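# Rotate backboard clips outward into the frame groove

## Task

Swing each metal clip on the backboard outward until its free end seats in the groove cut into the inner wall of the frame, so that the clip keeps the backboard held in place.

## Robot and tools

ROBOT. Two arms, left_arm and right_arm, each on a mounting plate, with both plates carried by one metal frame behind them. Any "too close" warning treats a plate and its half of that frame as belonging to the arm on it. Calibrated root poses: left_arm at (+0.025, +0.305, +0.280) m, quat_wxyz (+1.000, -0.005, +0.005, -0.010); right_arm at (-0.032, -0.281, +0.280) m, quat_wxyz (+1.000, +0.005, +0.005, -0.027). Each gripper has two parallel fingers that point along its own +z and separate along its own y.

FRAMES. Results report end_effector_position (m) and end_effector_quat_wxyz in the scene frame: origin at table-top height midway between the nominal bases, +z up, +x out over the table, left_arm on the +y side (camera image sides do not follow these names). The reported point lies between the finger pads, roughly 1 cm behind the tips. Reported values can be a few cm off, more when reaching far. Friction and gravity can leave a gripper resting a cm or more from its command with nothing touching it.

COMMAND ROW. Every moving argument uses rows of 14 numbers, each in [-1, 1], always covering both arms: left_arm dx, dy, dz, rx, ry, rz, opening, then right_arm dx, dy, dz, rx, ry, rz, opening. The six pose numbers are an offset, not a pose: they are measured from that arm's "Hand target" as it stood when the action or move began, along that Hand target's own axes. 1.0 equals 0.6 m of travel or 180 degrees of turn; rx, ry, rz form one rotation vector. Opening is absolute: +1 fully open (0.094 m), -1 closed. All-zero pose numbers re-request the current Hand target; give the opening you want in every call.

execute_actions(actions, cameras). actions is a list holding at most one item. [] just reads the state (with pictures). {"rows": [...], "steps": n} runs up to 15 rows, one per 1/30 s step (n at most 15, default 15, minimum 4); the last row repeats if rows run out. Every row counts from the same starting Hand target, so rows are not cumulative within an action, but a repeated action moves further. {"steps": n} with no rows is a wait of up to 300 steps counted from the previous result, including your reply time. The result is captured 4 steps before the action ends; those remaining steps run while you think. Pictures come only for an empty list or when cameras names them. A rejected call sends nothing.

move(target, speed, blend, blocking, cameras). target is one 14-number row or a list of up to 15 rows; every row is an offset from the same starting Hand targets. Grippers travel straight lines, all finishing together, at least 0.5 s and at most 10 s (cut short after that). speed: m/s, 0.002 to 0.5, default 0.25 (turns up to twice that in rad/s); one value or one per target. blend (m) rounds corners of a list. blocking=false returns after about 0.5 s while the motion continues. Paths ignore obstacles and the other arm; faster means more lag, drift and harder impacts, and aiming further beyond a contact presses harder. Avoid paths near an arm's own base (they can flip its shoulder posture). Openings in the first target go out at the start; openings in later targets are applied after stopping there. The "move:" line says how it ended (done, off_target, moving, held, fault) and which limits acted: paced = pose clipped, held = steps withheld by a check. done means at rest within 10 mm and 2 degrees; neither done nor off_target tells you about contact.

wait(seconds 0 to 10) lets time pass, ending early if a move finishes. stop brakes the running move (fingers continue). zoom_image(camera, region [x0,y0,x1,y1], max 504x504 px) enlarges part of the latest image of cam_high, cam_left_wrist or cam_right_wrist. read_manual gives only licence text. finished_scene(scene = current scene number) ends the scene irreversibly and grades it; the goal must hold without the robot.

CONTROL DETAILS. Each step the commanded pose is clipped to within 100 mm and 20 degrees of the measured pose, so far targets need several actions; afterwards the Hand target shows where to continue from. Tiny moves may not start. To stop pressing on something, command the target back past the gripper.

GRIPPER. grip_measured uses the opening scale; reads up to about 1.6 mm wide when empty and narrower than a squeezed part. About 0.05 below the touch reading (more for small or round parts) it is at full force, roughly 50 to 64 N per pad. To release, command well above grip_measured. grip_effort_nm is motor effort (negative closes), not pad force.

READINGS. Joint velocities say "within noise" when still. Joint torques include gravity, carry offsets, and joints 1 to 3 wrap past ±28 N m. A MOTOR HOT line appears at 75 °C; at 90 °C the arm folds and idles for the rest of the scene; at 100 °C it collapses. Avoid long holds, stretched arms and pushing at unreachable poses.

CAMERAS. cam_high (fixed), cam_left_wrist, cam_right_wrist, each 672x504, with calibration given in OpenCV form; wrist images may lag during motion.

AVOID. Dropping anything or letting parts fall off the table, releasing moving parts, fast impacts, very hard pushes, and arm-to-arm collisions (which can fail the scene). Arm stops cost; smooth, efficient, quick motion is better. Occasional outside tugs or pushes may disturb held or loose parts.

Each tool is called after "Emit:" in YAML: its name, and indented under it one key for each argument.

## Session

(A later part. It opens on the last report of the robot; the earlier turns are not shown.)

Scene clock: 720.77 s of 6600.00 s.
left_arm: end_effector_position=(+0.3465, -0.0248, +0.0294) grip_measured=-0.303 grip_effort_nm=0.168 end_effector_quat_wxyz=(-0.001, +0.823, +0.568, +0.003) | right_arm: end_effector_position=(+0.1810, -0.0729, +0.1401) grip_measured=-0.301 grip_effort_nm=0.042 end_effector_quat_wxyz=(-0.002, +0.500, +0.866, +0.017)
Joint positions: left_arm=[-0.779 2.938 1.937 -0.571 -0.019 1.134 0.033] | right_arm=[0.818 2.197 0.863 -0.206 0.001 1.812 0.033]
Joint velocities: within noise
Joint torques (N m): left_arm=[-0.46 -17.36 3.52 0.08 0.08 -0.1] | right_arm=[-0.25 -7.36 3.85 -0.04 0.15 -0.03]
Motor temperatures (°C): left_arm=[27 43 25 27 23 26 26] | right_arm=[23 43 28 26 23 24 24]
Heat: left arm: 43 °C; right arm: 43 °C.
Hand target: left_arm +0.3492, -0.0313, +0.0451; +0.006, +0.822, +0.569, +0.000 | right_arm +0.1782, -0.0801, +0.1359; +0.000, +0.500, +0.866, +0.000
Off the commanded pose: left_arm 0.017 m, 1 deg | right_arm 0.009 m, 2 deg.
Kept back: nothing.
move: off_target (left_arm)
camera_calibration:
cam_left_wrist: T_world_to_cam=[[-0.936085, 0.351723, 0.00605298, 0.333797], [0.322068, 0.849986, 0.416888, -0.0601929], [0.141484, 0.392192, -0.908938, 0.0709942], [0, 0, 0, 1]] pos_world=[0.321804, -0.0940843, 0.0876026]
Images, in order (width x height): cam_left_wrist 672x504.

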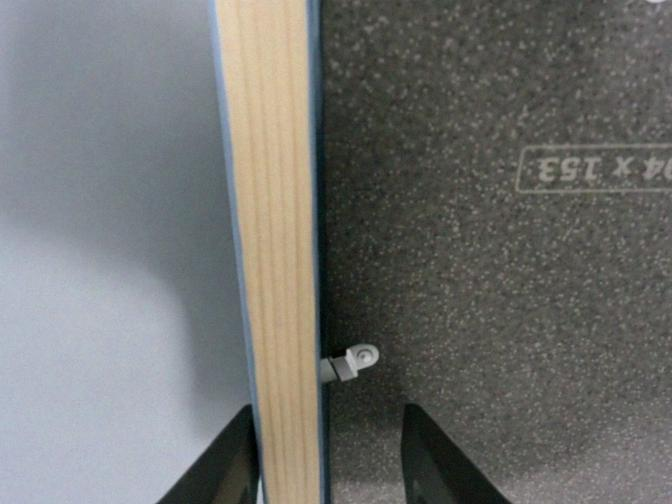

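Emit:
move:
  target:
    - [0.0,0.012,-0.005,0,0,0,-0.3,0,0,0,0,0,0,-0.3]
  speed: 0.1
  cameras: []

Scene clock: 721.70 s of 6600.00 s.
left_arm: end_effector_position=(+0.3459, -0.0241, +0.0322) grip_measured=-0.303 grip_effort_nm=0.159 end_effector_quat_wxyz=(-0.008, +0.823, +0.568, +0.001) | right_arm: end_effector_position=(+0.1810, -0.0729, +0.1401) grip_measured=-0.301 grip_effort_nm=0.042 end_effector_quat_wxyz=(-0.002, +0.500, +0.866, +0.017)
Joint positions: left_arm=[-0.779 2.938 1.952 -0.601 -0.019 1.134 0.033] | right_arm=[0.818 2.197 0.863 -0.206 0.001 1.812 0.033]
Joint velocities: within noise
Joint torques (N m): left_arm=[0.05 -16.28 5.68 0.05 0.07 -0.03] | right_arm=[-0.16 -7.38 3.86 -0.01 0.13 -0.07]
Motor temperatures (°C): left_arm=[27 43 25 27 23 26 26] | right_arm=[23 43 28 26 23 24 24]
Heat: left arm: 43 °C; right arm: 43 °C.
Hand target: left_arm +0.3559, -0.0338, +0.0482; +0.006, +0.822, +0.569, +0.000 | right_arm +0.1782, -0.0801, +0.1359; +0.000, +0.500, +0.866, +0.000
Off the commanded pose: left_arm 0.021 m, 2 deg | right_arm 0.009 m, 2 deg.
Kept back: nothing.
move: off_target (left_arm)
No camera images: "cameras" was empty.

Emit:
move:
  target:
    - [0.0,0.0,-0.04,0,0,0,-0.3,0,0,0,0,0,0,-0.3]
  speed: 0.1

Scene clock: 723.00 s of 6600.00 s.
left_arm: end_effector_position=(+0.3549, -0.0328, +0.0607) grip_measured=-0.303 grip_effort_nm=0.164 end_effector_quat_wxyz=(+0.005, +0.823, +0.568, +0.003) | right_arm: end_effector_position=(+0.1810, -0.0729, +0.1401) grip_measured=-0.301 grip_effort_nm=0.046 end_effector_quat_wxyz=(-0.002, +0.500, +0.866, +0.017)
Joint positions: left_arm=[-0.779 2.873 1.948 -0.637 -0.019 1.134 0.033] | right_arm=[0.818 2.197 0.863 -0.206 0.001 1.812 0.033]
Joint velocities: within noise
Joint torques (N m): left_arm=[-0.02 -16.76 3.38 0.09 0.08 -0.04] | right_arm=[-0.09 -7.43 3.89 0 0.12 -0.05]
Motor temperatures (°C): left_arm=[27 43 25 27 23 26 26] | right_arm=[23 42 28 26 23 24 24]
Heat: left arm: 43 °C; right arm: 42 °C.
Hand target: left_arm +0.3558, -0.0335, +0.0721; +0.006, +0.822, +0.569, +0.000 | right_arm +0.1782, -0.0801, +0.1359; +0.000, +0.500, +0.866, +0.000
Off the commanded pose: left_arm 0.011 m, 0 deg | right_arm 0.009 m, 2 deg.
Kept back: nothing.
move: off_target (left_arm)
camera_calibration:
cam_left_wrist: T_world_to_cam=[[-0.936147, 0.351583, -0.00430164, 0.344901], [0.318625, 0.853438, 0.412459, -0.0675679], [0.148685, 0.384752, -0.910966, 0.098765], [0, 0, 0, 1]] pos_world=[0.329722, -0.101596, 0.119324]
cam_right_wrist: T_world_to_cam=[[-0.863696, -0.503014, -0.0317291, 0.125183], [-0.460238, 0.761455, 0.456473, 0.111841], [-0.205452, 0.408857, -0.889171, 0.277064], [0, 0, 0, 1]] pos_world=[0.216517, -0.135473, 0.199277]

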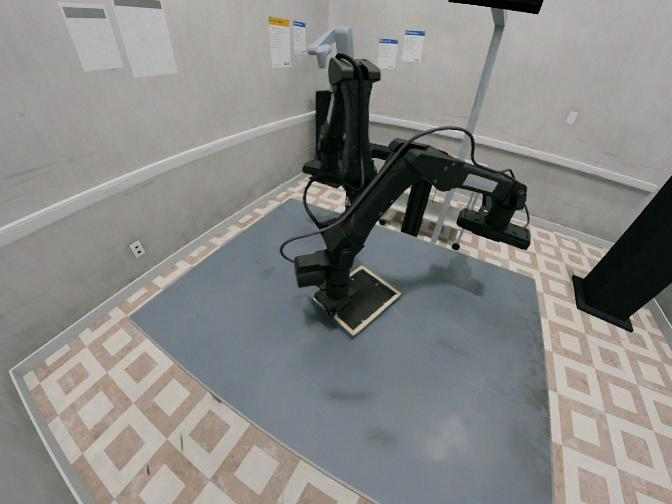

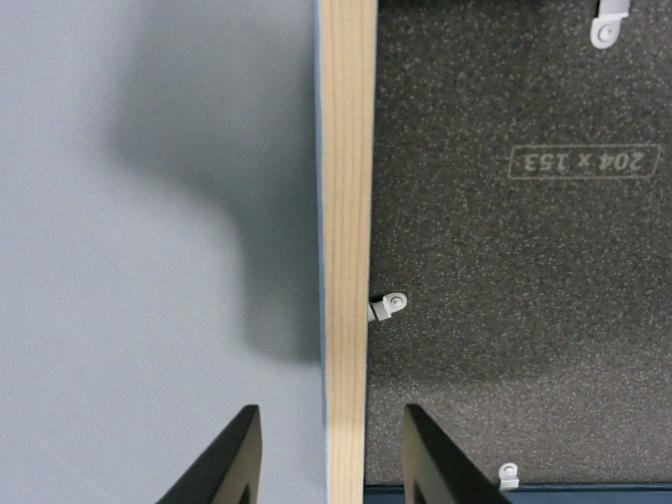

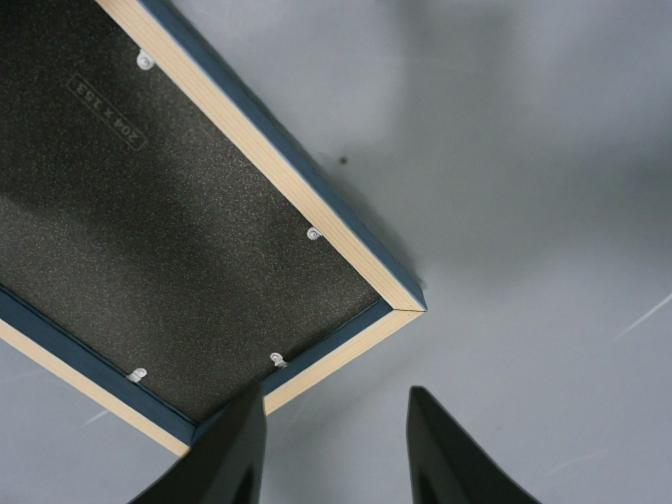

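Emit:
move:
  target:
    - [0.0,0.0,0.075,0,0,0,0,0,0,0,0,0,0,-0.3]
  speed: 0.1
  cameras: ["cam_left_wrist"]

Scene clock: 724.53 s of 6600.00 s.
left_arm: end_effector_position=(+0.3506, -0.0290, +0.0283) grip_measured=-0.003 grip_effort_nm=0.164 end_effector_quat_wxyz=(-0.004, +0.823, +0.568, +0.002) | right_arm: end_effector_position=(+0.1810, -0.0729, +0.1401) grip_measured=-0.301 grip_effort_nm=0.046 end_effector_quat_wxyz=(-0.002, +0.500, +0.866, +0.017)
Joint positions: left_arm=[-0.779 2.967 2 -0.612 -0.019 1.134 0.047] | right_arm=[0.818 2.197 0.863 -0.206 0.001 1.812 0.033]
Joint velocities: within noise
Joint torques (N m): left_arm=[0.08 -12.98 5.78 0.27 0.07 -0.03] | right_arm=[-0.17 -7.42 3.81 0 0.11 -0.07]
Motor temperatures (°C): left_arm=[27 43 26 27 23 26 26] | right_arm=[23 42 28 26 23 24 24]
Heat: left arm: 43 °C; right arm: 42 °C.
Hand target: left_arm +0.3561, -0.0340, +0.0272; +0.006, +0.822, +0.569, +0.000 | right_arm +0.1782, -0.0801, +0.1359; +0.000, +0.500, +0.866, +0.000
Off the commanded pose: left_arm 0.007 m, 1 deg | right_arm 0.009 m, 2 deg.
Kept back: nothing.
move: done
camera_calibration:
cam_left_wrist: T_world_to_cam=[[-0.936023, 0.351761, 0.0112304, 0.33895], [0.323802, 0.848247, 0.419082, -0.0581674], [0.13789, 0.395906, -0.907879, 0.0723797], [0, 0, 0, 1]] pos_world=[0.326119, -0.0985444, 0.0862824]
Images, in order (width x height): cam_left_wrist 672x504.

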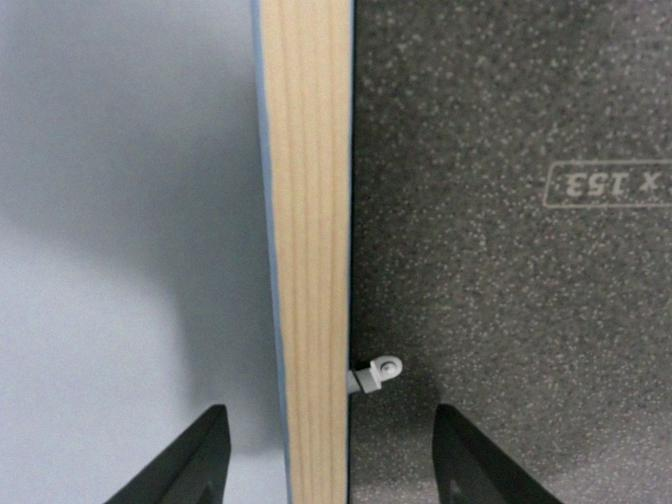

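Emit:
move:
  target:
    - [-0.003,0.003,0.016,0,0,0,0,0,0,0,0,0,0,-0.3]
  speed: 0.1
  cameras: ["cam_left_wrist"]

Scene clock: 725.47 s of 6600.00 s.
left_arm: end_effector_position=(+0.3571, -0.0358, +0.0255) grip_measured=-0.003 grip_effort_nm=0.164 end_effector_quat_wxyz=(+0.006, +0.823, +0.568, +0.004) | right_arm: end_effector_position=(+0.1810, -0.0729, +0.1401) grip_measured=-0.301 grip_effort_nm=0.046 end_effector_quat_wxyz=(-0.002, +0.500, +0.866, +0.017)
Joint positions: left_arm=[-0.779 2.993 2.046 -0.612 -0.019 1.134 0.047] | right_arm=[0.818 2.197 0.863 -0.206 0.001 1.812 0.033]
Joint velocities: within noise
Joint torques (N m): left_arm=[-0.06 -11.78 5.83 0.27 0.07 -0.05] | right_arm=[-0.31 -7.38 3.77 -0.04 0.12 -0.06]
Motor temperatures (°C): left_arm=[27 43 26 27 23 26 26] | right_arm=[23 42 28 26 23 24 24]
Heat: left arm: 43 °C; right arm: 42 °C.
Hand target: left_arm +0.3572, -0.0364, +0.0176; +0.006, +0.822, +0.569, +0.000 | right_arm +0.1782, -0.0801, +0.1359; +0.000, +0.500, +0.866, +0.000
Off the commanded pose: left_arm 0.008 m, 0 deg | right_arm 0.009 m, 2 deg.
Kept back: nothing.
move: done
camera_calibration:
cam_left_wrist: T_world_to_cam=[[-0.93615, 0.351538, -0.00671757, 0.347935], [0.317826, 0.854237, 0.411418, -0.0508393], [0.150367, 0.383014, -0.911422, 0.0667824], [0, 0, 0, 1]] pos_world=[0.331836, -0.104462, 0.0841204]
Images, in order (width x height): cam_left_wrist 672x504.

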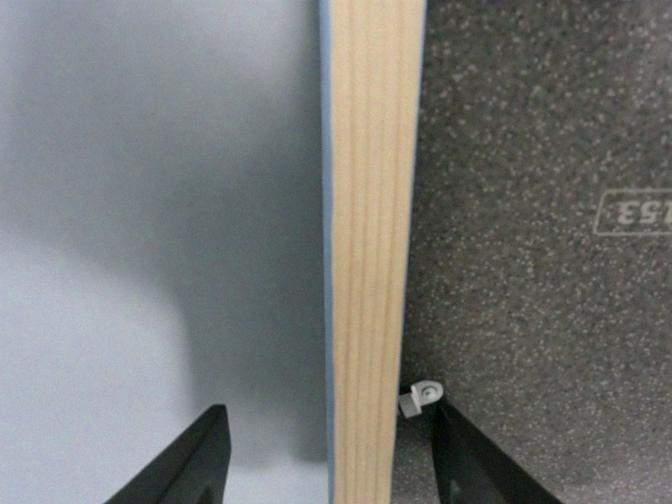

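Emit:
move:
  target:
    - [0.007,-0.007,-0.002,0,0,0,0,0,0,0,0,0,0,-0.3]
  speed: 0.1
  cameras: ["cam_left_wrist"]

Scene clock: 726.40 s of 6600.00 s.
left_arm: end_effector_position=(+0.3566, -0.0352, +0.0247) grip_measured=-0.003 grip_effort_nm=0.168 end_effector_quat_wxyz=(+0.006, +0.823, +0.568, +0.004) | right_arm: end_effector_position=(+0.1810, -0.0729, +0.1401) grip_measured=-0.301 grip_effort_nm=0.037 end_effector_quat_wxyz=(-0.002, +0.500, +0.866, +0.017)
Joint positions: left_arm=[-0.779 2.993 2.042 -0.608 -0.019 1.134 0.047] | right_arm=[0.818 2.197 0.863 -0.206 0.001 1.812 0.033]
Joint velocities: within noise
Joint torques (N m): left_arm=[0.29 -13.78 2.52 0.46 0.08 -0.01] | right_arm=[-0.2 -7.35 3.77 -0.05 0.1 -0.07]
Motor temperatures (°C): left_arm=[27 43 26 27 23 26 26] | right_arm=[23 42 28 26 23 24 24]
Heat: left arm: 43 °C; right arm: 42 °C.
Hand target: left_arm +0.3547, -0.0310, +0.0187; +0.006, +0.822, +0.569, +0.000 | right_arm +0.1782, -0.0801, +0.1359; +0.000, +0.500, +0.866, +0.000
Off the commanded pose: left_arm 0.008 m, 0 deg | right_arm 0.009 m, 2 deg.
Kept back: nothing.
move: done
camera_calibration:
cam_left_wrist: T_world_to_cam=[[-0.93615, 0.351544, -0.00637244, 0.347266], [0.31794, 0.854123, 0.411567, -0.0508595], [0.150127, 0.383262, -0.911357, 0.0660895], [0, 0, 0, 1]] pos_world=[0.331341, -0.103969, 0.0833762]
Images, in order (width x height): cam_left_wrist 672x504.

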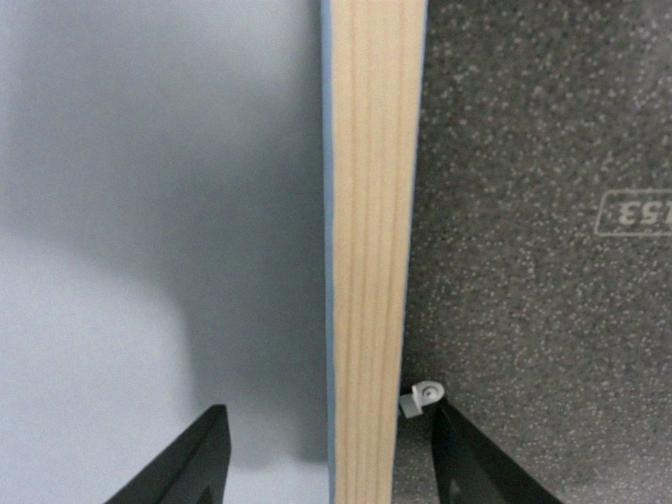

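Emit:
move:
  target:
    - [0.008,-0.002,-0.002,0,0,0,0,0,0,0,0,0,0,-0.3]
  speed: 0.1
  cameras: ["cam_left_wrist"]

Scene clock: 727.33 s of 6600.00 s.
left_arm: end_effector_position=(+0.3576, -0.0337, +0.0246) grip_measured=-0.003 grip_effort_nm=0.164 end_effector_quat_wxyz=(+0.012, +0.822, +0.570, +0.001) | right_arm: end_effector_position=(+0.1810, -0.0729, +0.1401) grip_measured=-0.301 grip_effort_nm=0.046 end_effector_quat_wxyz=(-0.002, +0.500, +0.866, +0.017)
Joint positions: left_arm=[-0.772 2.982 2.016 -0.582 -0.012 1.136 0.047] | right_arm=[0.818 2.197 0.863 -0.206 0.001 1.812 0.033]
Joint velocities: within noise
Joint torques (N m): left_arm=[0.43 -14.01 2.37 0.38 0 0.05] | right_arm=[-0.08 -7.31 3.75 -0.01 0.11 -0.06]
Motor temperatures (°C): left_arm=[27 44 25 27 23 26 26] | right_arm=[23 42 28 26 23 24 24]
Heat: left arm: 44 °C; right arm: 42 °C.
Hand target: left_arm +0.3553, -0.0259, +0.0198; +0.006, +0.822, +0.569, +0.000 | right_arm +0.1782, -0.0801, +0.1359; +0.000, +0.500, +0.866, +0.000
Off the commanded pose: left_arm 0.009 m, 1 deg | right_arm 0.009 m, 2 deg.
Kept back: nothing.
move: done
camera_calibration:
cam_left_wrist: T_world_to_cam=[[-0.937733, 0.347117, -0.0128913, 0.348224], [0.313084, 0.860701, 0.401462, -0.0502511], [0.15045, 0.372428, -0.915785, 0.0648987], [0, 0, 0, 1]] pos_world=[0.33251, -0.101794, 0.0840963]
Images, in order (width x height): cam_left_wrist 672x504.

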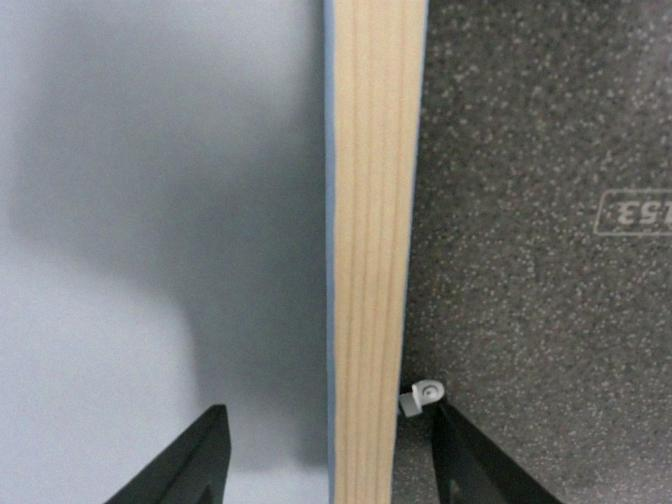

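Emit:
move:
  target:
    - [-0.004,0.0,-0.02,0,0,0,0,0,0,0,0,0,0,-0.3]
  speed: 0.1
  cameras: ["cam_left_wrist"]

Scene clock: 728.47 s of 6600.00 s.
left_arm: end_effector_position=(+0.3543, -0.0304, +0.0251) grip_measured=-0.003 grip_effort_nm=0.164 end_effector_quat_wxyz=(+0.008, +0.822, +0.570, +0.000) | right_arm: end_effector_position=(+0.1810, -0.0729, +0.1401) grip_measured=-0.301 grip_effort_nm=0.042 end_effector_quat_wxyz=(-0.002, +0.500, +0.866, +0.017)
Joint positions: left_arm=[-0.772 2.969 1.988 -0.574 -0.011 1.136 0.047] | right_arm=[0.818 2.197 0.863 -0.206 0.001 1.812 0.033]
Joint velocities: within noise
Joint torques (N m): left_arm=[0.05 -16.08 2.71 0.15 -0.01 0] | right_arm=[-0.21 -7.38 3.79 -0.06 0.11 -0.06]
Motor temperatures (°C): left_arm=[27 44 25 27 23 26 26] | right_arm=[23 42 28 26 23 24 24]
Heat: left arm: 44 °C; right arm: 42 °C.
Hand target: left_arm +0.3543, -0.0282, +0.0319; +0.006, +0.822, +0.569, +0.000 | right_arm +0.1782, -0.0801, +0.1359; +0.000, +0.500, +0.866, +0.000
Off the commanded pose: left_arm 0.007 m, 0 deg | right_arm 0.009 m, 2 deg.
Kept back: nothing.
move: done
camera_calibration:
cam_left_wrist: T_world_to_cam=[[-0.937747, 0.347251, -0.00685759, 0.34383], [0.315109, 0.85892, 0.403687, -0.0530486], [0.146071, 0.376396, -0.914871, 0.0662436], [0, 0, 0, 1]] pos_world=[0.329465, -0.0987645, 0.0843773]
Images, in order (width x height): cam_left_wrist 672x504.

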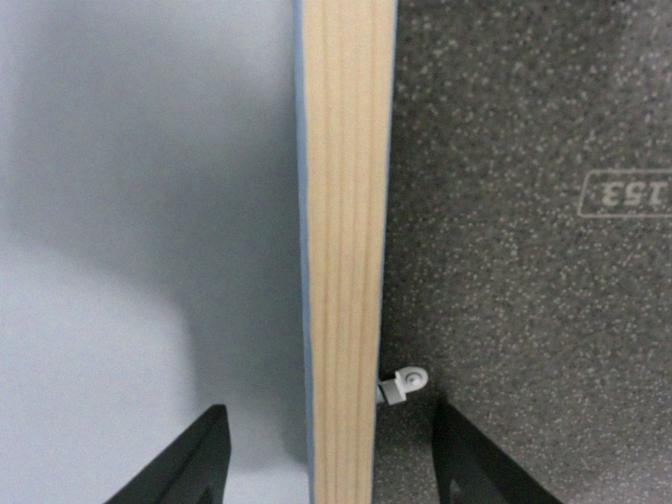

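Emit:
move:
  target:
    - [-0.007,0.002,0.02,0,0,0,0,0,0,0,0,0,0,-0.3]
  speed: 0.1
  cameras: ["cam_left_wrist"]

Scene clock: 729.40 s of 6600.00 s.
left_arm: end_effector_position=(+0.3559, -0.0320, +0.0257) grip_measured=-0.003 grip_effort_nm=0.168 end_effector_quat_wxyz=(+0.011, +0.822, +0.570, +0.001) | right_arm: end_effector_position=(+0.1810, -0.0729, +0.1401) grip_measured=-0.301 grip_effort_nm=0.037 end_effector_quat_wxyz=(-0.002, +0.500, +0.866, +0.017)
Joint positions: left_arm=[-0.772 2.971 1.997 -0.575 -0.011 1.136 0.047] | right_arm=[0.818 2.197 0.863 -0.206 0.001 1.812 0.033]
Joint velocities: within noise
Joint torques (N m): left_arm=[-0.53 -12 5.85 0.16 -0.01 -0.06] | right_arm=[-0.08 -7.32 3.79 -0.06 0.11 -0.06]
Motor temperatures (°C): left_arm=[27 44 25 27 23 26 26] | right_arm=[23 42 28 26 23 24 24]
Heat: left arm: 44 °C; right arm: 42 °C.
Hand target: left_arm +0.3541, -0.0327, +0.0200; +0.006, +0.822, +0.569, +0.000 | right_arm +0.1782, -0.0801, +0.1359; +0.000, +0.500, +0.866, +0.000
Off the commanded pose: left_arm 0.006 m, 1 deg | right_arm 0.009 m, 2 deg.
Kept back: nothing.
move: done
camera_calibration:
cam_left_wrist: T_world_to_cam=[[-0.93774, 0.347163, -0.0110027, 0.345999], [0.313761, 0.860252, 0.401896, -0.0518258], [0.148988, 0.373421, -0.915619, 0.06602], [0, 0, 0, 1]] pos_world=[0.330882, -0.100188, 0.0850847]
Images, in order (width x height): cam_left_wrist 672x504.

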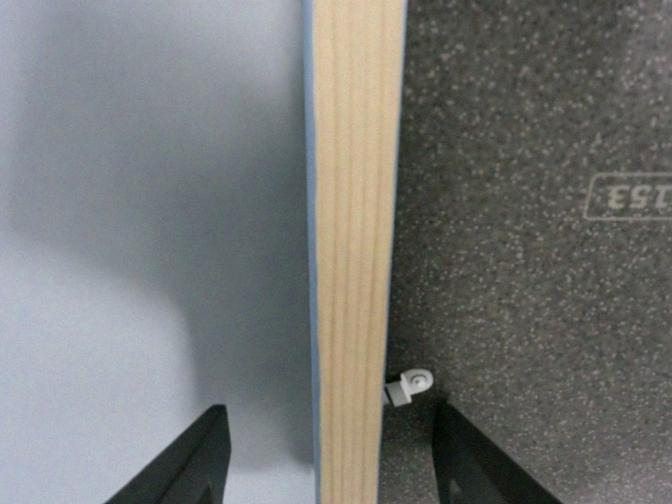

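Emit:
move:
  target:
    - [-0.002,0.0,0.012,0,0,0,0,0,0,0,0,0,0,-0.3]
  speed: 0.1
  cameras: ["cam_left_wrist"]

Emit:
zoom_image:
  camera: "cam_left_wrist"
  region: [300, 340, 500, 484]

Scene clock: 730.33 s of 6600.00 s.
left_arm: end_effector_position=(+0.3568, -0.0330, +0.0251) grip_measured=-0.003 grip_effort_nm=0.159 end_effector_quat_wxyz=(+0.008, +0.822, +0.570, +0.000) | right_arm: end_effector_position=(+0.1810, -0.0729, +0.1401) grip_measured=-0.301 grip_effort_nm=0.042 end_effector_quat_wxyz=(-0.002, +0.500, +0.866, +0.017)
Joint positions: left_arm=[-0.772 2.983 2.022 -0.595 -0.011 1.136 0.047] | right_arm=[0.818 2.197 0.863 -0.206 0.001 1.812 0.033]
Joint velocities: within noise
Joint torques (N m): left_arm=[-0.65 -10.97 5.5 0.35 -0.01 -0.08] | right_arm=[-0.28 -7.39 3.75 -0.02 0.13 -0.09]
Motor temperatures (°C): left_arm=[27 44 26 27 23 26 26] | right_arm=[23 42 28 26 23 24 24]
Heat: left arm: 44 °C; right arm: 42 °C.
Hand target: left_arm +0.3537, -0.0339, +0.0128; +0.006, +0.822, +0.569, +0.000 | right_arm +0.1782, -0.0801, +0.1359; +0.000, +0.500, +0.866, +0.000
Off the commanded pose: left_arm 0.013 m, 0 deg | right_arm 0.009 m, 2 deg.
Kept back: nothing.
move: off_target (left_arm)
camera_calibration:
cam_left_wrist: T_world_to_cam=[[-0.937747, 0.347271, -0.00582127, 0.347127], [0.315447, 0.858586, 0.404134, -0.0517789], [0.145342, 0.377139, -0.914681, 0.0671743], [0, 0, 0, 1]] pos_world=[0.332087, -0.101425, 0.0843893]
Images, in order (width x height): cam_left_wrist 672x504.

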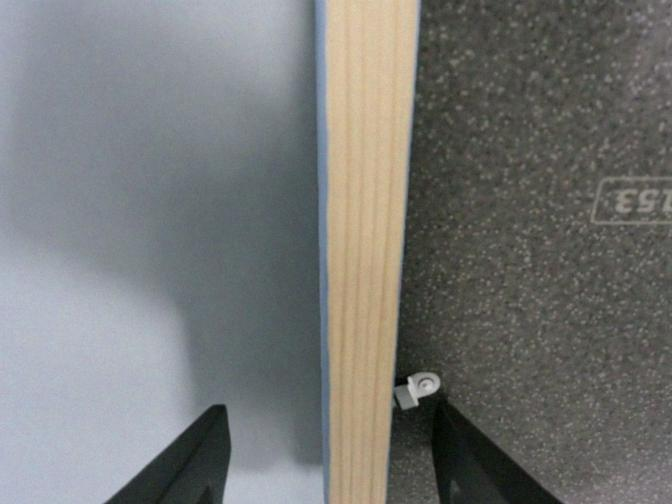

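Scaled by 2.520 from the camera's 672x504 image, which has a finer 960x720 frame.

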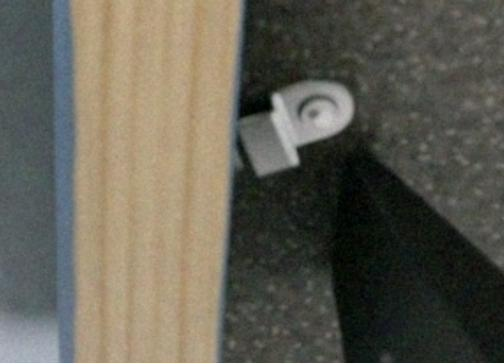

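Emit:
move:
  target:
    - [-0.002,-0.004,-0.009,0,0,0,-0.3,0,0,0,0,0,0,-0.3]
  speed: 0.1
  cameras: ["cam_left_wrist"]

Emit:
zoom_image:
  camera: "cam_left_wrist"
  region: [300, 340, 500, 484]

Scene clock: 731.27 s of 6600.00 s.
left_arm: end_effector_position=(+0.3561, -0.0336, +0.0250) grip_measured=-0.297 grip_effort_nm=-0.125 end_effector_quat_wxyz=(+0.008, +0.822, +0.569, +0.000) | right_arm: end_effector_position=(+0.1810, -0.0729, +0.1401) grip_measured=-0.301 grip_effort_nm=0.046 end_effector_quat_wxyz=(-0.002, +0.500, +0.866, +0.017)
Joint positions: left_arm=[-0.774 2.984 2.022 -0.595 -0.011 1.136 0.033] | right_arm=[0.818 2.197 0.863 -0.206 0.001 1.812 0.033]
Joint velocities: within noise
Joint torques (N m): left_arm=[-0.85 -12.89 3.67 0.37 -0.01 -0.12] | right_arm=[-0.1 -7.42 3.77 -0.05 0.11 -0.06]
Motor temperatures (°C): left_arm=[27 44 26 27 23 26 26] | right_arm=[23 42 28 26 23 24 24]
Heat: left arm: 44 °C; right arm: 42 °C.
Hand target: left_arm +0.3510, -0.0340, +0.0180; +0.006, +0.822, +0.569, +0.000 | right_arm +0.1782, -0.0801, +0.1359; +0.000, +0.500, +0.866, +0.000
Off the commanded pose: left_arm 0.008 m, 0 deg | right_arm 0.009 m, 2 deg.
Kept back: nothing.
move: done
camera_calibration:
cam_left_wrist: T_world_to_cam=[[-0.937082, 0.349065, -0.00549994, 0.346433], [0.317189, 0.857878, 0.404273, -0.0516657], [0.145836, 0.377093, -0.914622, 0.067159], [0, 0, 0, 1]] pos_world=[0.33123, -0.10193, 0.0842175]
Images, in order (width x height): cam_left_wrist 672x504.

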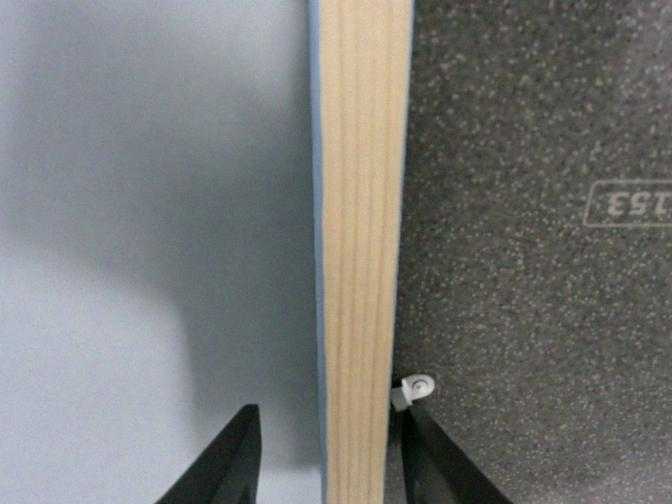

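Scaled by 2.520 from the camera's 672x504 image, which has a finer 960x720 frame.

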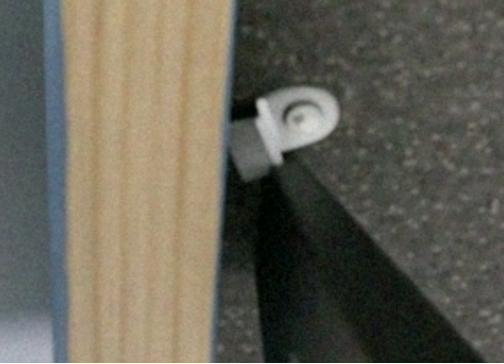

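Emit:
move:
  target:
    - [-0.002,0.0,0.0,0,0,0,-0.45,0,0,0,0,0,0,-0.3]
  speed: 0.1
  cameras: ["cam_left_wrist"]

Emit:
zoom_image:
  camera: "cam_left_wrist"
  region: [300, 340, 440, 440]

Scene clock: 732.20 s of 6600.00 s.
left_arm: end_effector_position=(+0.3542, -0.0335, +0.0250) grip_measured=-0.447 grip_effort_nm=-0.125 end_effector_quat_wxyz=(+0.005, +0.823, +0.568, +0.000) | right_arm: end_effector_position=(+0.1810, -0.0729, +0.1401) grip_measured=-0.301 grip_effort_nm=0.042 end_effector_quat_wxyz=(-0.002, +0.500, +0.866, +0.017)
Joint positions: left_arm=[-0.777 2.984 2.022 -0.6 -0.012 1.136 0.026] | right_arm=[0.818 2.197 0.863 -0.206 0.001 1.812 0.033]
Joint velocities: within noise
Joint torques (N m): left_arm=[-0.79 -12.72 3.97 0.4 0 -0.13] | right_arm=[-0.05 -7.23 3.74 -0.05 0.11 -0.06]
Motor temperatures (°C): left_arm=[27 43 26 27 23 26 26] | right_arm=[23 42 28 26 23 24 24]
Heat: left arm: 43 °C; right arm: 42 °C.
Hand target: left_arm +0.3506, -0.0351, +0.0180; +0.006, +0.822, +0.569, +0.000 | right_arm +0.1782, -0.0801, +0.1359; +0.000, +0.500, +0.866, +0.000
Off the commanded pose: left_arm 0.008 m, 0 deg | right_arm 0.009 m, 2 deg.
Kept back: nothing.
move: done
camera_calibration:
cam_left_wrist: T_world_to_cam=[[-0.936133, 0.351645, -0.000678043, 0.344228], [0.320927, 0.855142, 0.40711, -0.0526254], [0.143738, 0.380892, -0.913379, 0.0682455], [0, 0, 0, 1]] pos_world=[0.329323, -0.102038, 0.0839917]
Images, in order (width x height): cam_left_wrist 672x504.

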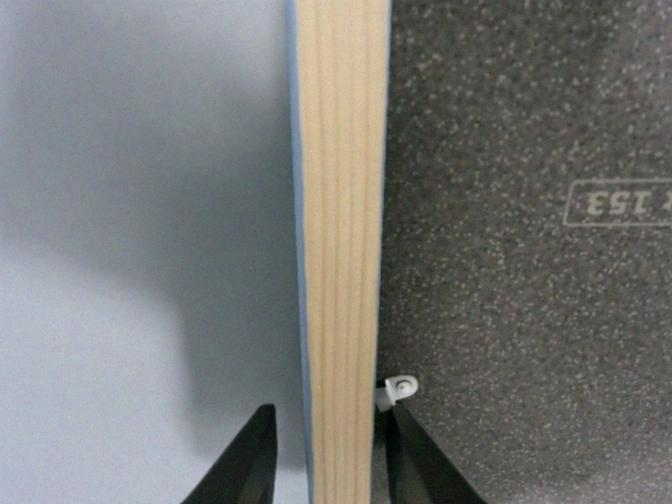

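Scaled by 3.600 from the camera's 672x504 image, which has a finer 960x720 frame.

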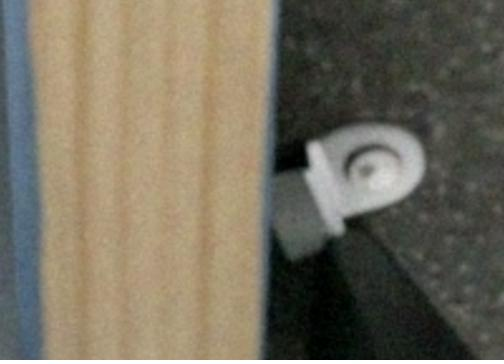

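Emit:
move:
  target:
    - [-0.001,0.0,0.0,0,0,0,-0.6,0,0,0,0,0,0,-0.3]
  speed: 0.1
  cameras: ["cam_left_wrist"]

Emit:
zoom_image:
  camera: "cam_left_wrist"
  region: [300, 340, 440, 440]

Scene clock: 733.13 s of 6600.00 s.
left_arm: end_effector_position=(+0.3519, -0.0332, +0.0250) grip_measured=-0.597 grip_effort_nm=-0.134 end_effector_quat_wxyz=(+0.001, +0.823, +0.567, -0.001) | right_arm: end_effector_position=(+0.1810, -0.0729, +0.1401) grip_measured=-0.301 grip_effort_nm=0.037 end_effector_quat_wxyz=(-0.002, +0.500, +0.866, +0.017)
Joint positions: left_arm=[-0.78 2.984 2.022 -0.608 -0.012 1.134 0.019] | right_arm=[0.818 2.197 0.863 -0.206 0.001 1.812 0.033]
Joint velocities: within noise
Joint torques (N m): left_arm=[-0.66 -12.66 4.12 0.43 0 -0.13] | right_arm=[-0.25 -7.42 3.82 -0.05 0.11 -0.06]
Motor temperatures (°C): left_arm=[27 43 26 27 23 26 26] | right_arm=[23 42 28 26 23 24 24]
Heat: left arm: 43 °C; right arm: 42 °C.
Hand target: left_arm +0.3503, -0.0357, +0.0180; +0.006, +0.822, +0.569, +0.000 | right_arm +0.1782, -0.0801, +0.1359; +0.000, +0.500, +0.866, +0.000
Off the commanded pose: left_arm 0.008 m, 1 deg | right_arm 0.009 m, 2 deg.
Kept back: nothing.
move: done
camera_calibration:
cam_left_wrist: T_world_to_cam=[[-0.935545, 0.353155, 0.00601193, 0.341641], [0.324483, 0.852618, 0.409578, -0.0534793], [0.139519, 0.385129, -0.912255, 0.0700984], [0, 0, 0, 1]] pos_world=[0.327194, -0.102052, 0.0837977]
Images, in order (width x height): cam_left_wrist 672x504.

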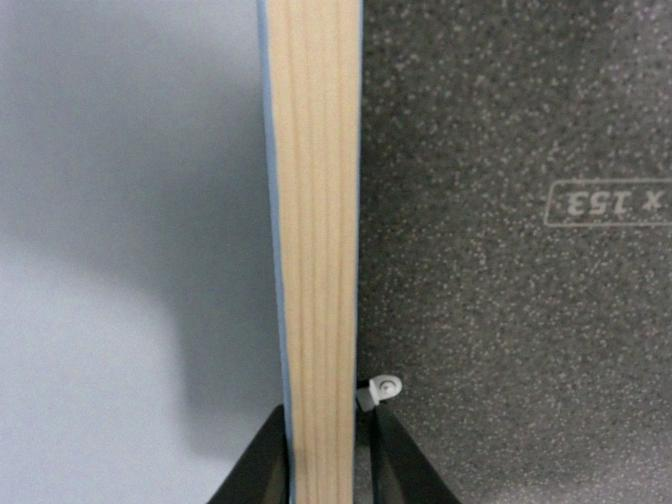

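Scaled by 3.600 from the camera's 672x504 image, which has a finer 960x720 frame.

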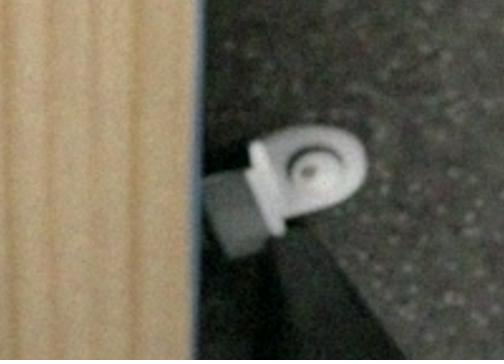

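Emit:
move:
  target:
    - [-0.001,0.0,0.0,0,0,0,-0.7,0,0,0,0,0,0,-0.3]
  speed: 0.1
  cameras: ["cam_left_wrist"]

Emit:
zoom_image:
  camera: "cam_left_wrist"
  region: [300, 340, 440, 440]

Scene clock: 735.37 s of 6600.00 s.
left_arm: end_effector_position=(+0.3530, -0.0336, +0.0250) grip_measured=-0.697 grip_effort_nm=-0.129 end_effector_quat_wxyz=(+0.003, +0.823, +0.569, +0.001) | right_arm: end_effector_position=(+0.1810, -0.0729, +0.1401) grip_measured=-0.301 grip_effort_nm=0.042 end_effector_quat_wxyz=(-0.002, +0.500, +0.866, +0.017)
Joint positions: left_arm=[-0.78 2.984 2.022 -0.604 -0.015 1.132 0.014] | right_arm=[0.818 2.197 0.863 -0.206 0.001 1.812 0.033]
Joint velocities: within noise
Joint torques (N m): left_arm=[-0.77 -12.57 4.27 0.39 0.03 -0.12] | right_arm=[-0.21 -7.28 3.86 -0.05 0.12 -0.09]
Motor temperatures (°C): left_arm=[27 42 26 27 23 26 26] | right_arm=[23 42 28 26 23 24 24]
Heat: left arm: 42 °C; right arm: 42 °C.
Hand target: left_arm +0.3500, -0.0362, +0.0180; +0.006, +0.822, +0.569, +0.000 | right_arm +0.1782, -0.0801, +0.1359; +0.000, +0.500, +0.866, +0.000
Off the commanded pose: left_arm 0.008 m, 0 deg | right_arm 0.009 m, 2 deg.
Kept back: nothing.
move: done
camera_calibration:
cam_left_wrist: T_world_to_cam=[[-0.936528, 0.350592, 0.000921009, 0.343204], [0.320052, 0.853868, 0.41046, -0.0519436], [0.143118, 0.384702, -0.911878, 0.0687941], [0, 0, 0, 1]] pos_world=[0.3282, -0.102437, 0.0837365]
Images, in order (width x height): cam_left_wrist 672x504.

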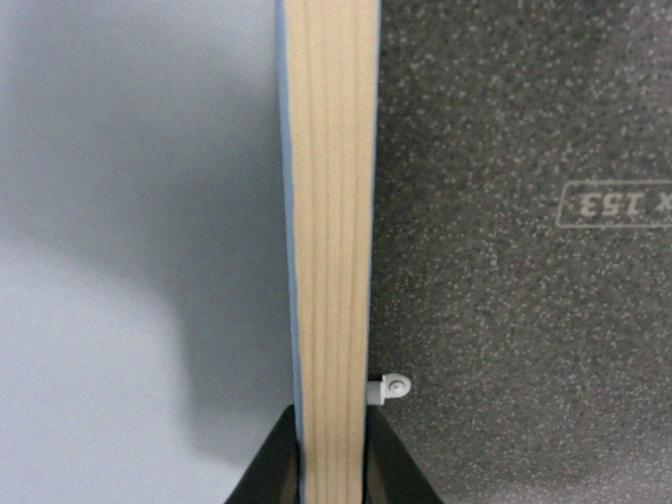

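Scaled by 3.600 from the camera's 672x504 image, which has a finer 960x720 frame.

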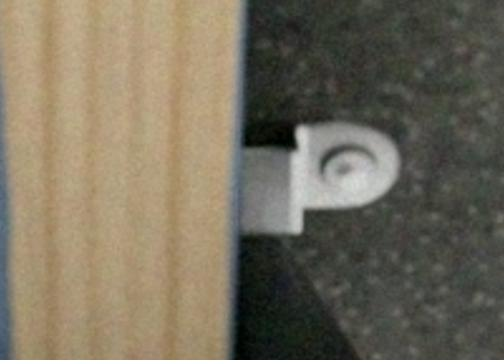

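Emit:
move:
  target:
    - [0.007,0.003,0.0,0,0,0,-0.45,0,0,0,0,0,0,-0.3]
  speed: 0.1
  cameras: []

Emit:
move:
  target:
    - [0.0,0.0,-0.06,0,0,0,-0.35,0,0,0,0,0,0,-0.3]
  speed: 0.1

Scene clock: 736.30 s of 6600.00 s.
left_arm: end_effector_position=(+0.3544, -0.0346, +0.0250) grip_measured=-0.453 grip_effort_nm=0.168 end_effector_quat_wxyz=(+0.006, +0.823, +0.569, +0.003) | right_arm: end_effector_position=(+0.1810, -0.0729, +0.1401) grip_measured=-0.301 grip_effort_nm=0.037 end_effector_quat_wxyz=(-0.002, +0.500, +0.866, +0.017)
Joint positions: left_arm=[-0.78 2.984 2.022 -0.597 -0.017 1.132 0.026] | right_arm=[0.818 2.197 0.863 -0.206 0.001 1.812 0.033]
Joint velocities: within noise
Joint torques (N m): left_arm=[-0.01 -12.66 4.18 0.35 0.05 -0.03] | right_arm=[-0.28 -7.42 3.81 -0.02 0.1 -0.05]
Motor temperatures (°C): left_arm=[27 42 26 27 23 26 26] | right_arm=[23 42 28 26 23 24 24]
Heat: left arm: 42 °C; right arm: 42 °C.
Hand target: left_arm +0.3532, -0.0330, +0.0180; +0.006, +0.822, +0.569, +0.000 | right_arm +0.1782, -0.0801, +0.1359; +0.000, +0.500, +0.866, +0.000
Off the commanded pose: left_arm 0.007 m, 0 deg | right_arm 0.009 m, 2 deg.
Kept back: nothing.
move: done
No camera images: "cameras" was empty.

Scene clock: 737.20 s of 6600.00 s.
left_arm: end_effector_position=(+0.3515, -0.0310, +0.0419) grip_measured=-0.353 grip_effort_nm=0.159 end_effector_quat_wxyz=(+0.004, +0.823, +0.569, +0.003) | right_arm: end_effector_position=(+0.1810, -0.0729, +0.1401) grip_measured=-0.301 grip_effort_nm=0.037 end_effector_quat_wxyz=(-0.002, +0.500, +0.866, +0.017)
Joint positions: left_arm=[-0.78 2.918 1.957 -0.602 -0.018 1.132 0.03] | right_arm=[0.818 2.197 0.863 -0.206 0.001 1.812 0.033]
Joint velocities: within noise
Joint torques (N m): left_arm=[-0.06 -16.81 3.23 0.09 0.05 -0.04] | right_arm=[-0.24 -7.42 3.78 -0.03 0.11 -0.04]
Motor temperatures (°C): left_arm=[27 43 26 27 23 26 26] | right_arm=[23 42 28 26 23 24 24]
Heat: left arm: 43 °C; right arm: 42 °C.
Hand target: left_arm +0.3530, -0.0325, +0.0540; +0.006, +0.822, +0.569, +0.000 | right_arm +0.1782, -0.0801, +0.1359; +0.000, +0.500, +0.866, +0.000
Off the commanded pose: left_arm 0.012 m, 0 deg | right_arm 0.009 m, 2 deg.
Kept back: nothing.
move: off_target (left_arm)
camera_calibration:
cam_left_wrist: T_world_to_cam=[[-0.936541, 0.350555, -0.00160078, 0.340988], [0.318793, 0.853566, 0.412064, -0.0602287], [0.145817, 0.385404, -0.911154, 0.0824808], [0, 0, 0, 1]] pos_world=[0.326522, -0.0999142, 0.100517]
cam_right_wrist: T_world_to_cam=[[-0.863696, -0.503014, -0.0317291, 0.125183], [-0.460238, 0.761455, 0.456473, 0.111841], [-0.205452, 0.408857, -0.889171, 0.277064], [0, 0, 0, 1]] pos_world=[0.216517, -0.135473, 0.199277]

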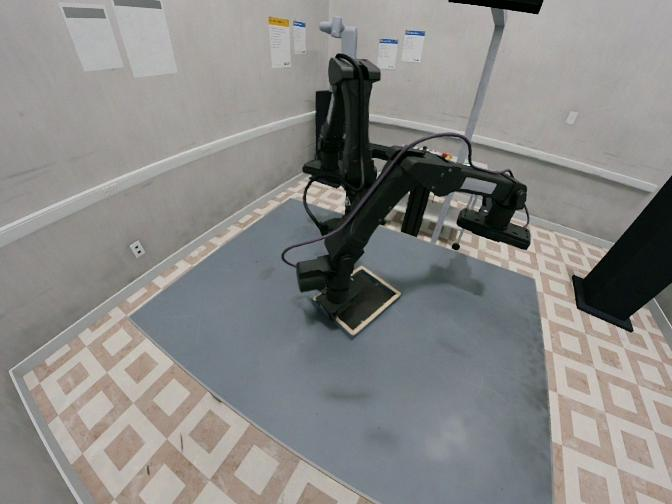

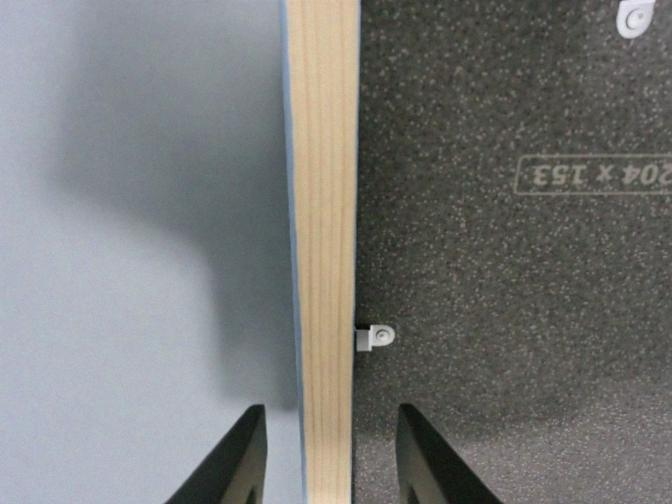

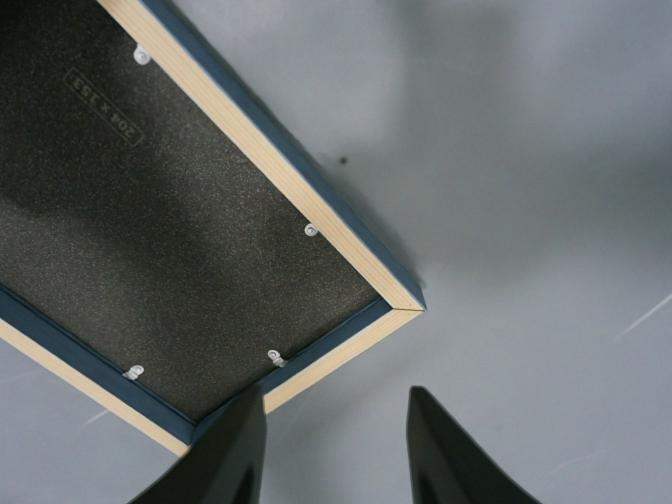

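Emit:
move:
  target:
    - [0.0,0.0,-0.15,0,0,0,-0.35,0,0,0,0,0,0,-0.3]
    - [-0.04,-0.12,-0.1,0,0,0,-0.35,0,0,0,0,0,0,-0.3]
  speed: 0.2
  cameras: ["cam_left_wrist","cam_right_wrist"]

Scene clock: 738.83 s of 6600.00 s.
left_arm: end_effector_position=(+0.3145, -0.0137, +0.1172) grip_measured=-0.353 grip_effort_nm=0.159 end_effector_quat_wxyz=(-0.024, +0.823, +0.567, -0.001) | right_arm: end_effector_position=(+0.1810, -0.0729, +0.1401) grip_measured=-0.301 grip_effort_nm=0.042 end_effector_quat_wxyz=(-0.002, +0.500, +0.866, +0.017)
Joint positions: left_arm=[-0.816 2.629 1.687 -0.678 -0.017 1.098 0.03] | right_arm=[0.818 2.197 0.863 -0.206 0.001 1.812 0.033]
Joint velocities: within noise
Joint torques (N m): left_arm=[-0.17 -13.93 5.14 0.21 -0.01 -0.03] | right_arm=[-0.14 -7.34 3.88 -0.05 0.14 -0.09]
Motor temperatures (°C): left_arm=[27 43 26 27 23 26 26] | right_arm=[23 42 28 26 23 24 24]
Heat: left arm: 43 °C; right arm: 42 °C.
Hand target: left_arm +0.3222, -0.0216, +0.1244; -0.007, +0.823, +0.567, +0.001 (not the last commanded pose) | right_arm +0.1782, -0.0801, +0.1359; +0.000, +0.500, +0.866, +0.000
Off the commanded pose: left_arm 0.041 m, 3 deg | right_arm 0.009 m, 2 deg.
Kept back: nothing.
move: held (left_arm; a check stopped the path); path passed 1 of 2 targets; limits=held
pose unreachable (left arm): on one or more control steps of this call this arm could not follow its commanded pose, so it was not sent that pose on those steps. It may still have moved: this result reports where it is.
cause: moving toward the commanded pose would bring a part of the arm too close to another arm (this arm's forearm (the part past joint 3) and the right arm's wrist (the part past joint 4)).
camera_calibration:
cam_left_wrist: T_world_to_cam=[[-0.934599, 0.352457, 0.0479527, 0.293959], [0.337299, 0.835345, 0.434084, -0.102957], [0.112939, 0.421869, -0.899595, 0.159315], [0, 0, 0, 1]] pos_world=[0.291468, -0.0848135, 0.173914]
cam_right_wrist: T_world_to_cam=[[-0.863696, -0.503014, -0.0317291, 0.125183], [-0.460238, 0.761455, 0.456473, 0.111841], [-0.205452, 0.408857, -0.889171, 0.277064], [0, 0, 0, 1]] pos_world=[0.216517, -0.135473, 0.199277]
Images, in order (width x height): cam_left_wrist 672x504, cam_right_wrist 672x504.

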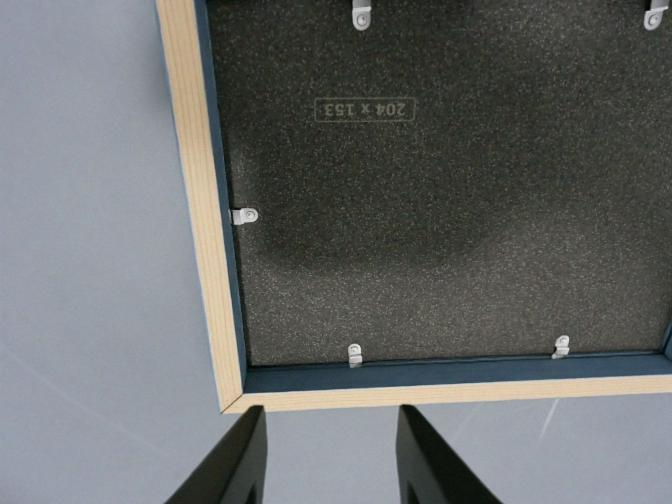

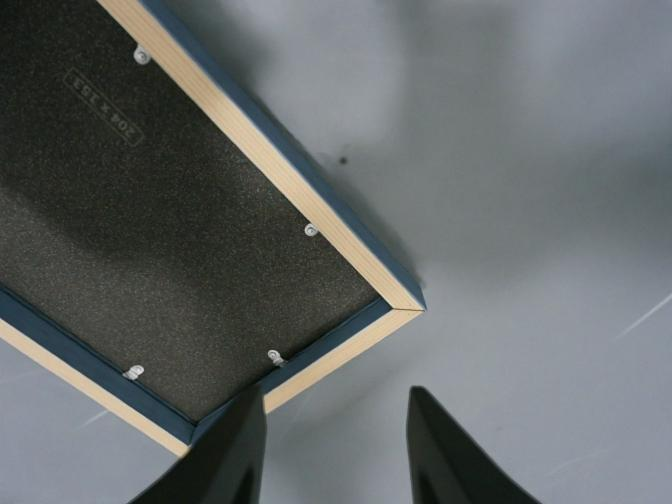

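Emit:
zoom_image:
  camera: "cam_left_wrist"
  region: [210, 190, 280, 240]

Emit:
zoom_image:
  camera: "cam_left_wrist"
  region: [320, 330, 390, 380]

Emit:
zoom_image:
  camera: "cam_left_wrist"
  region: [525, 320, 595, 370]

Emit:
zoom_image:
  camera: "cam_left_wrist"
  region: [325, 0, 395, 50]

Emit:
zoom_image:
  camera: "cam_left_wrist"
  region: [602, 0, 672, 50]

Emit:
zoom_image:
  camera: "cam_right_wrist"
  region: [245, 325, 315, 375]

Scaled by 7.200 from the camera's 672x504 image, which has a finer 960x720 frame.

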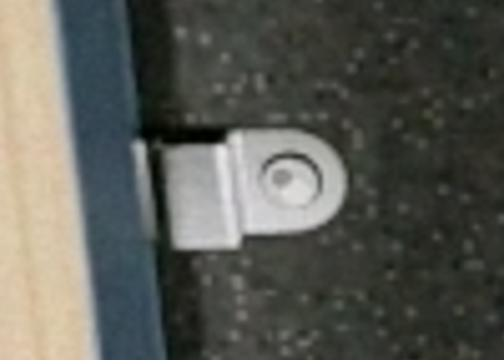

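Scaled by 7.200 from the camera's 672x504 image, which has a finer 960x720 frame.

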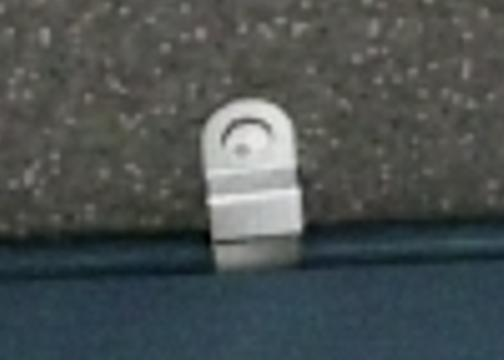

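Scaled by 7.200 from the camera's 672x504 image, which has a finer 960x720 frame.

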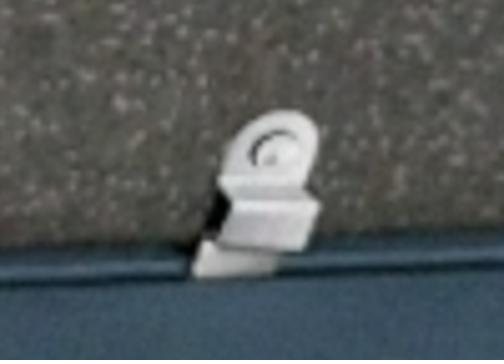

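Scaled by 7.200 from the camera's 672x504 image, which has a finer 960x720 frame.

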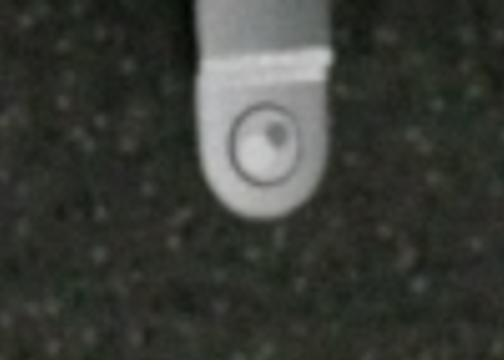

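Scaled by 7.200 from the camera's 672x504 image, which has a finer 960x720 frame.

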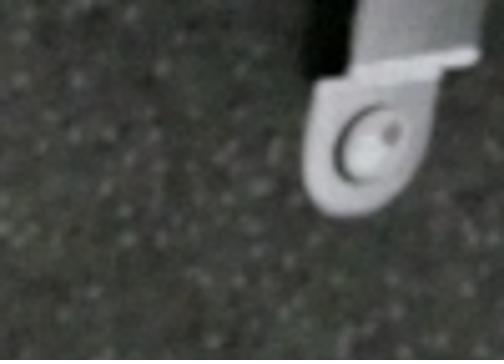

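Scaled by 7.200 from the camera's 672x504 image, which has a finer 960x720 frame.

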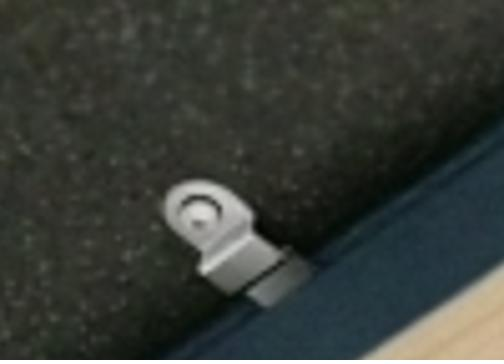

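Emit:
finished_scene:
  scene: 2

The scene is finished: the task was done.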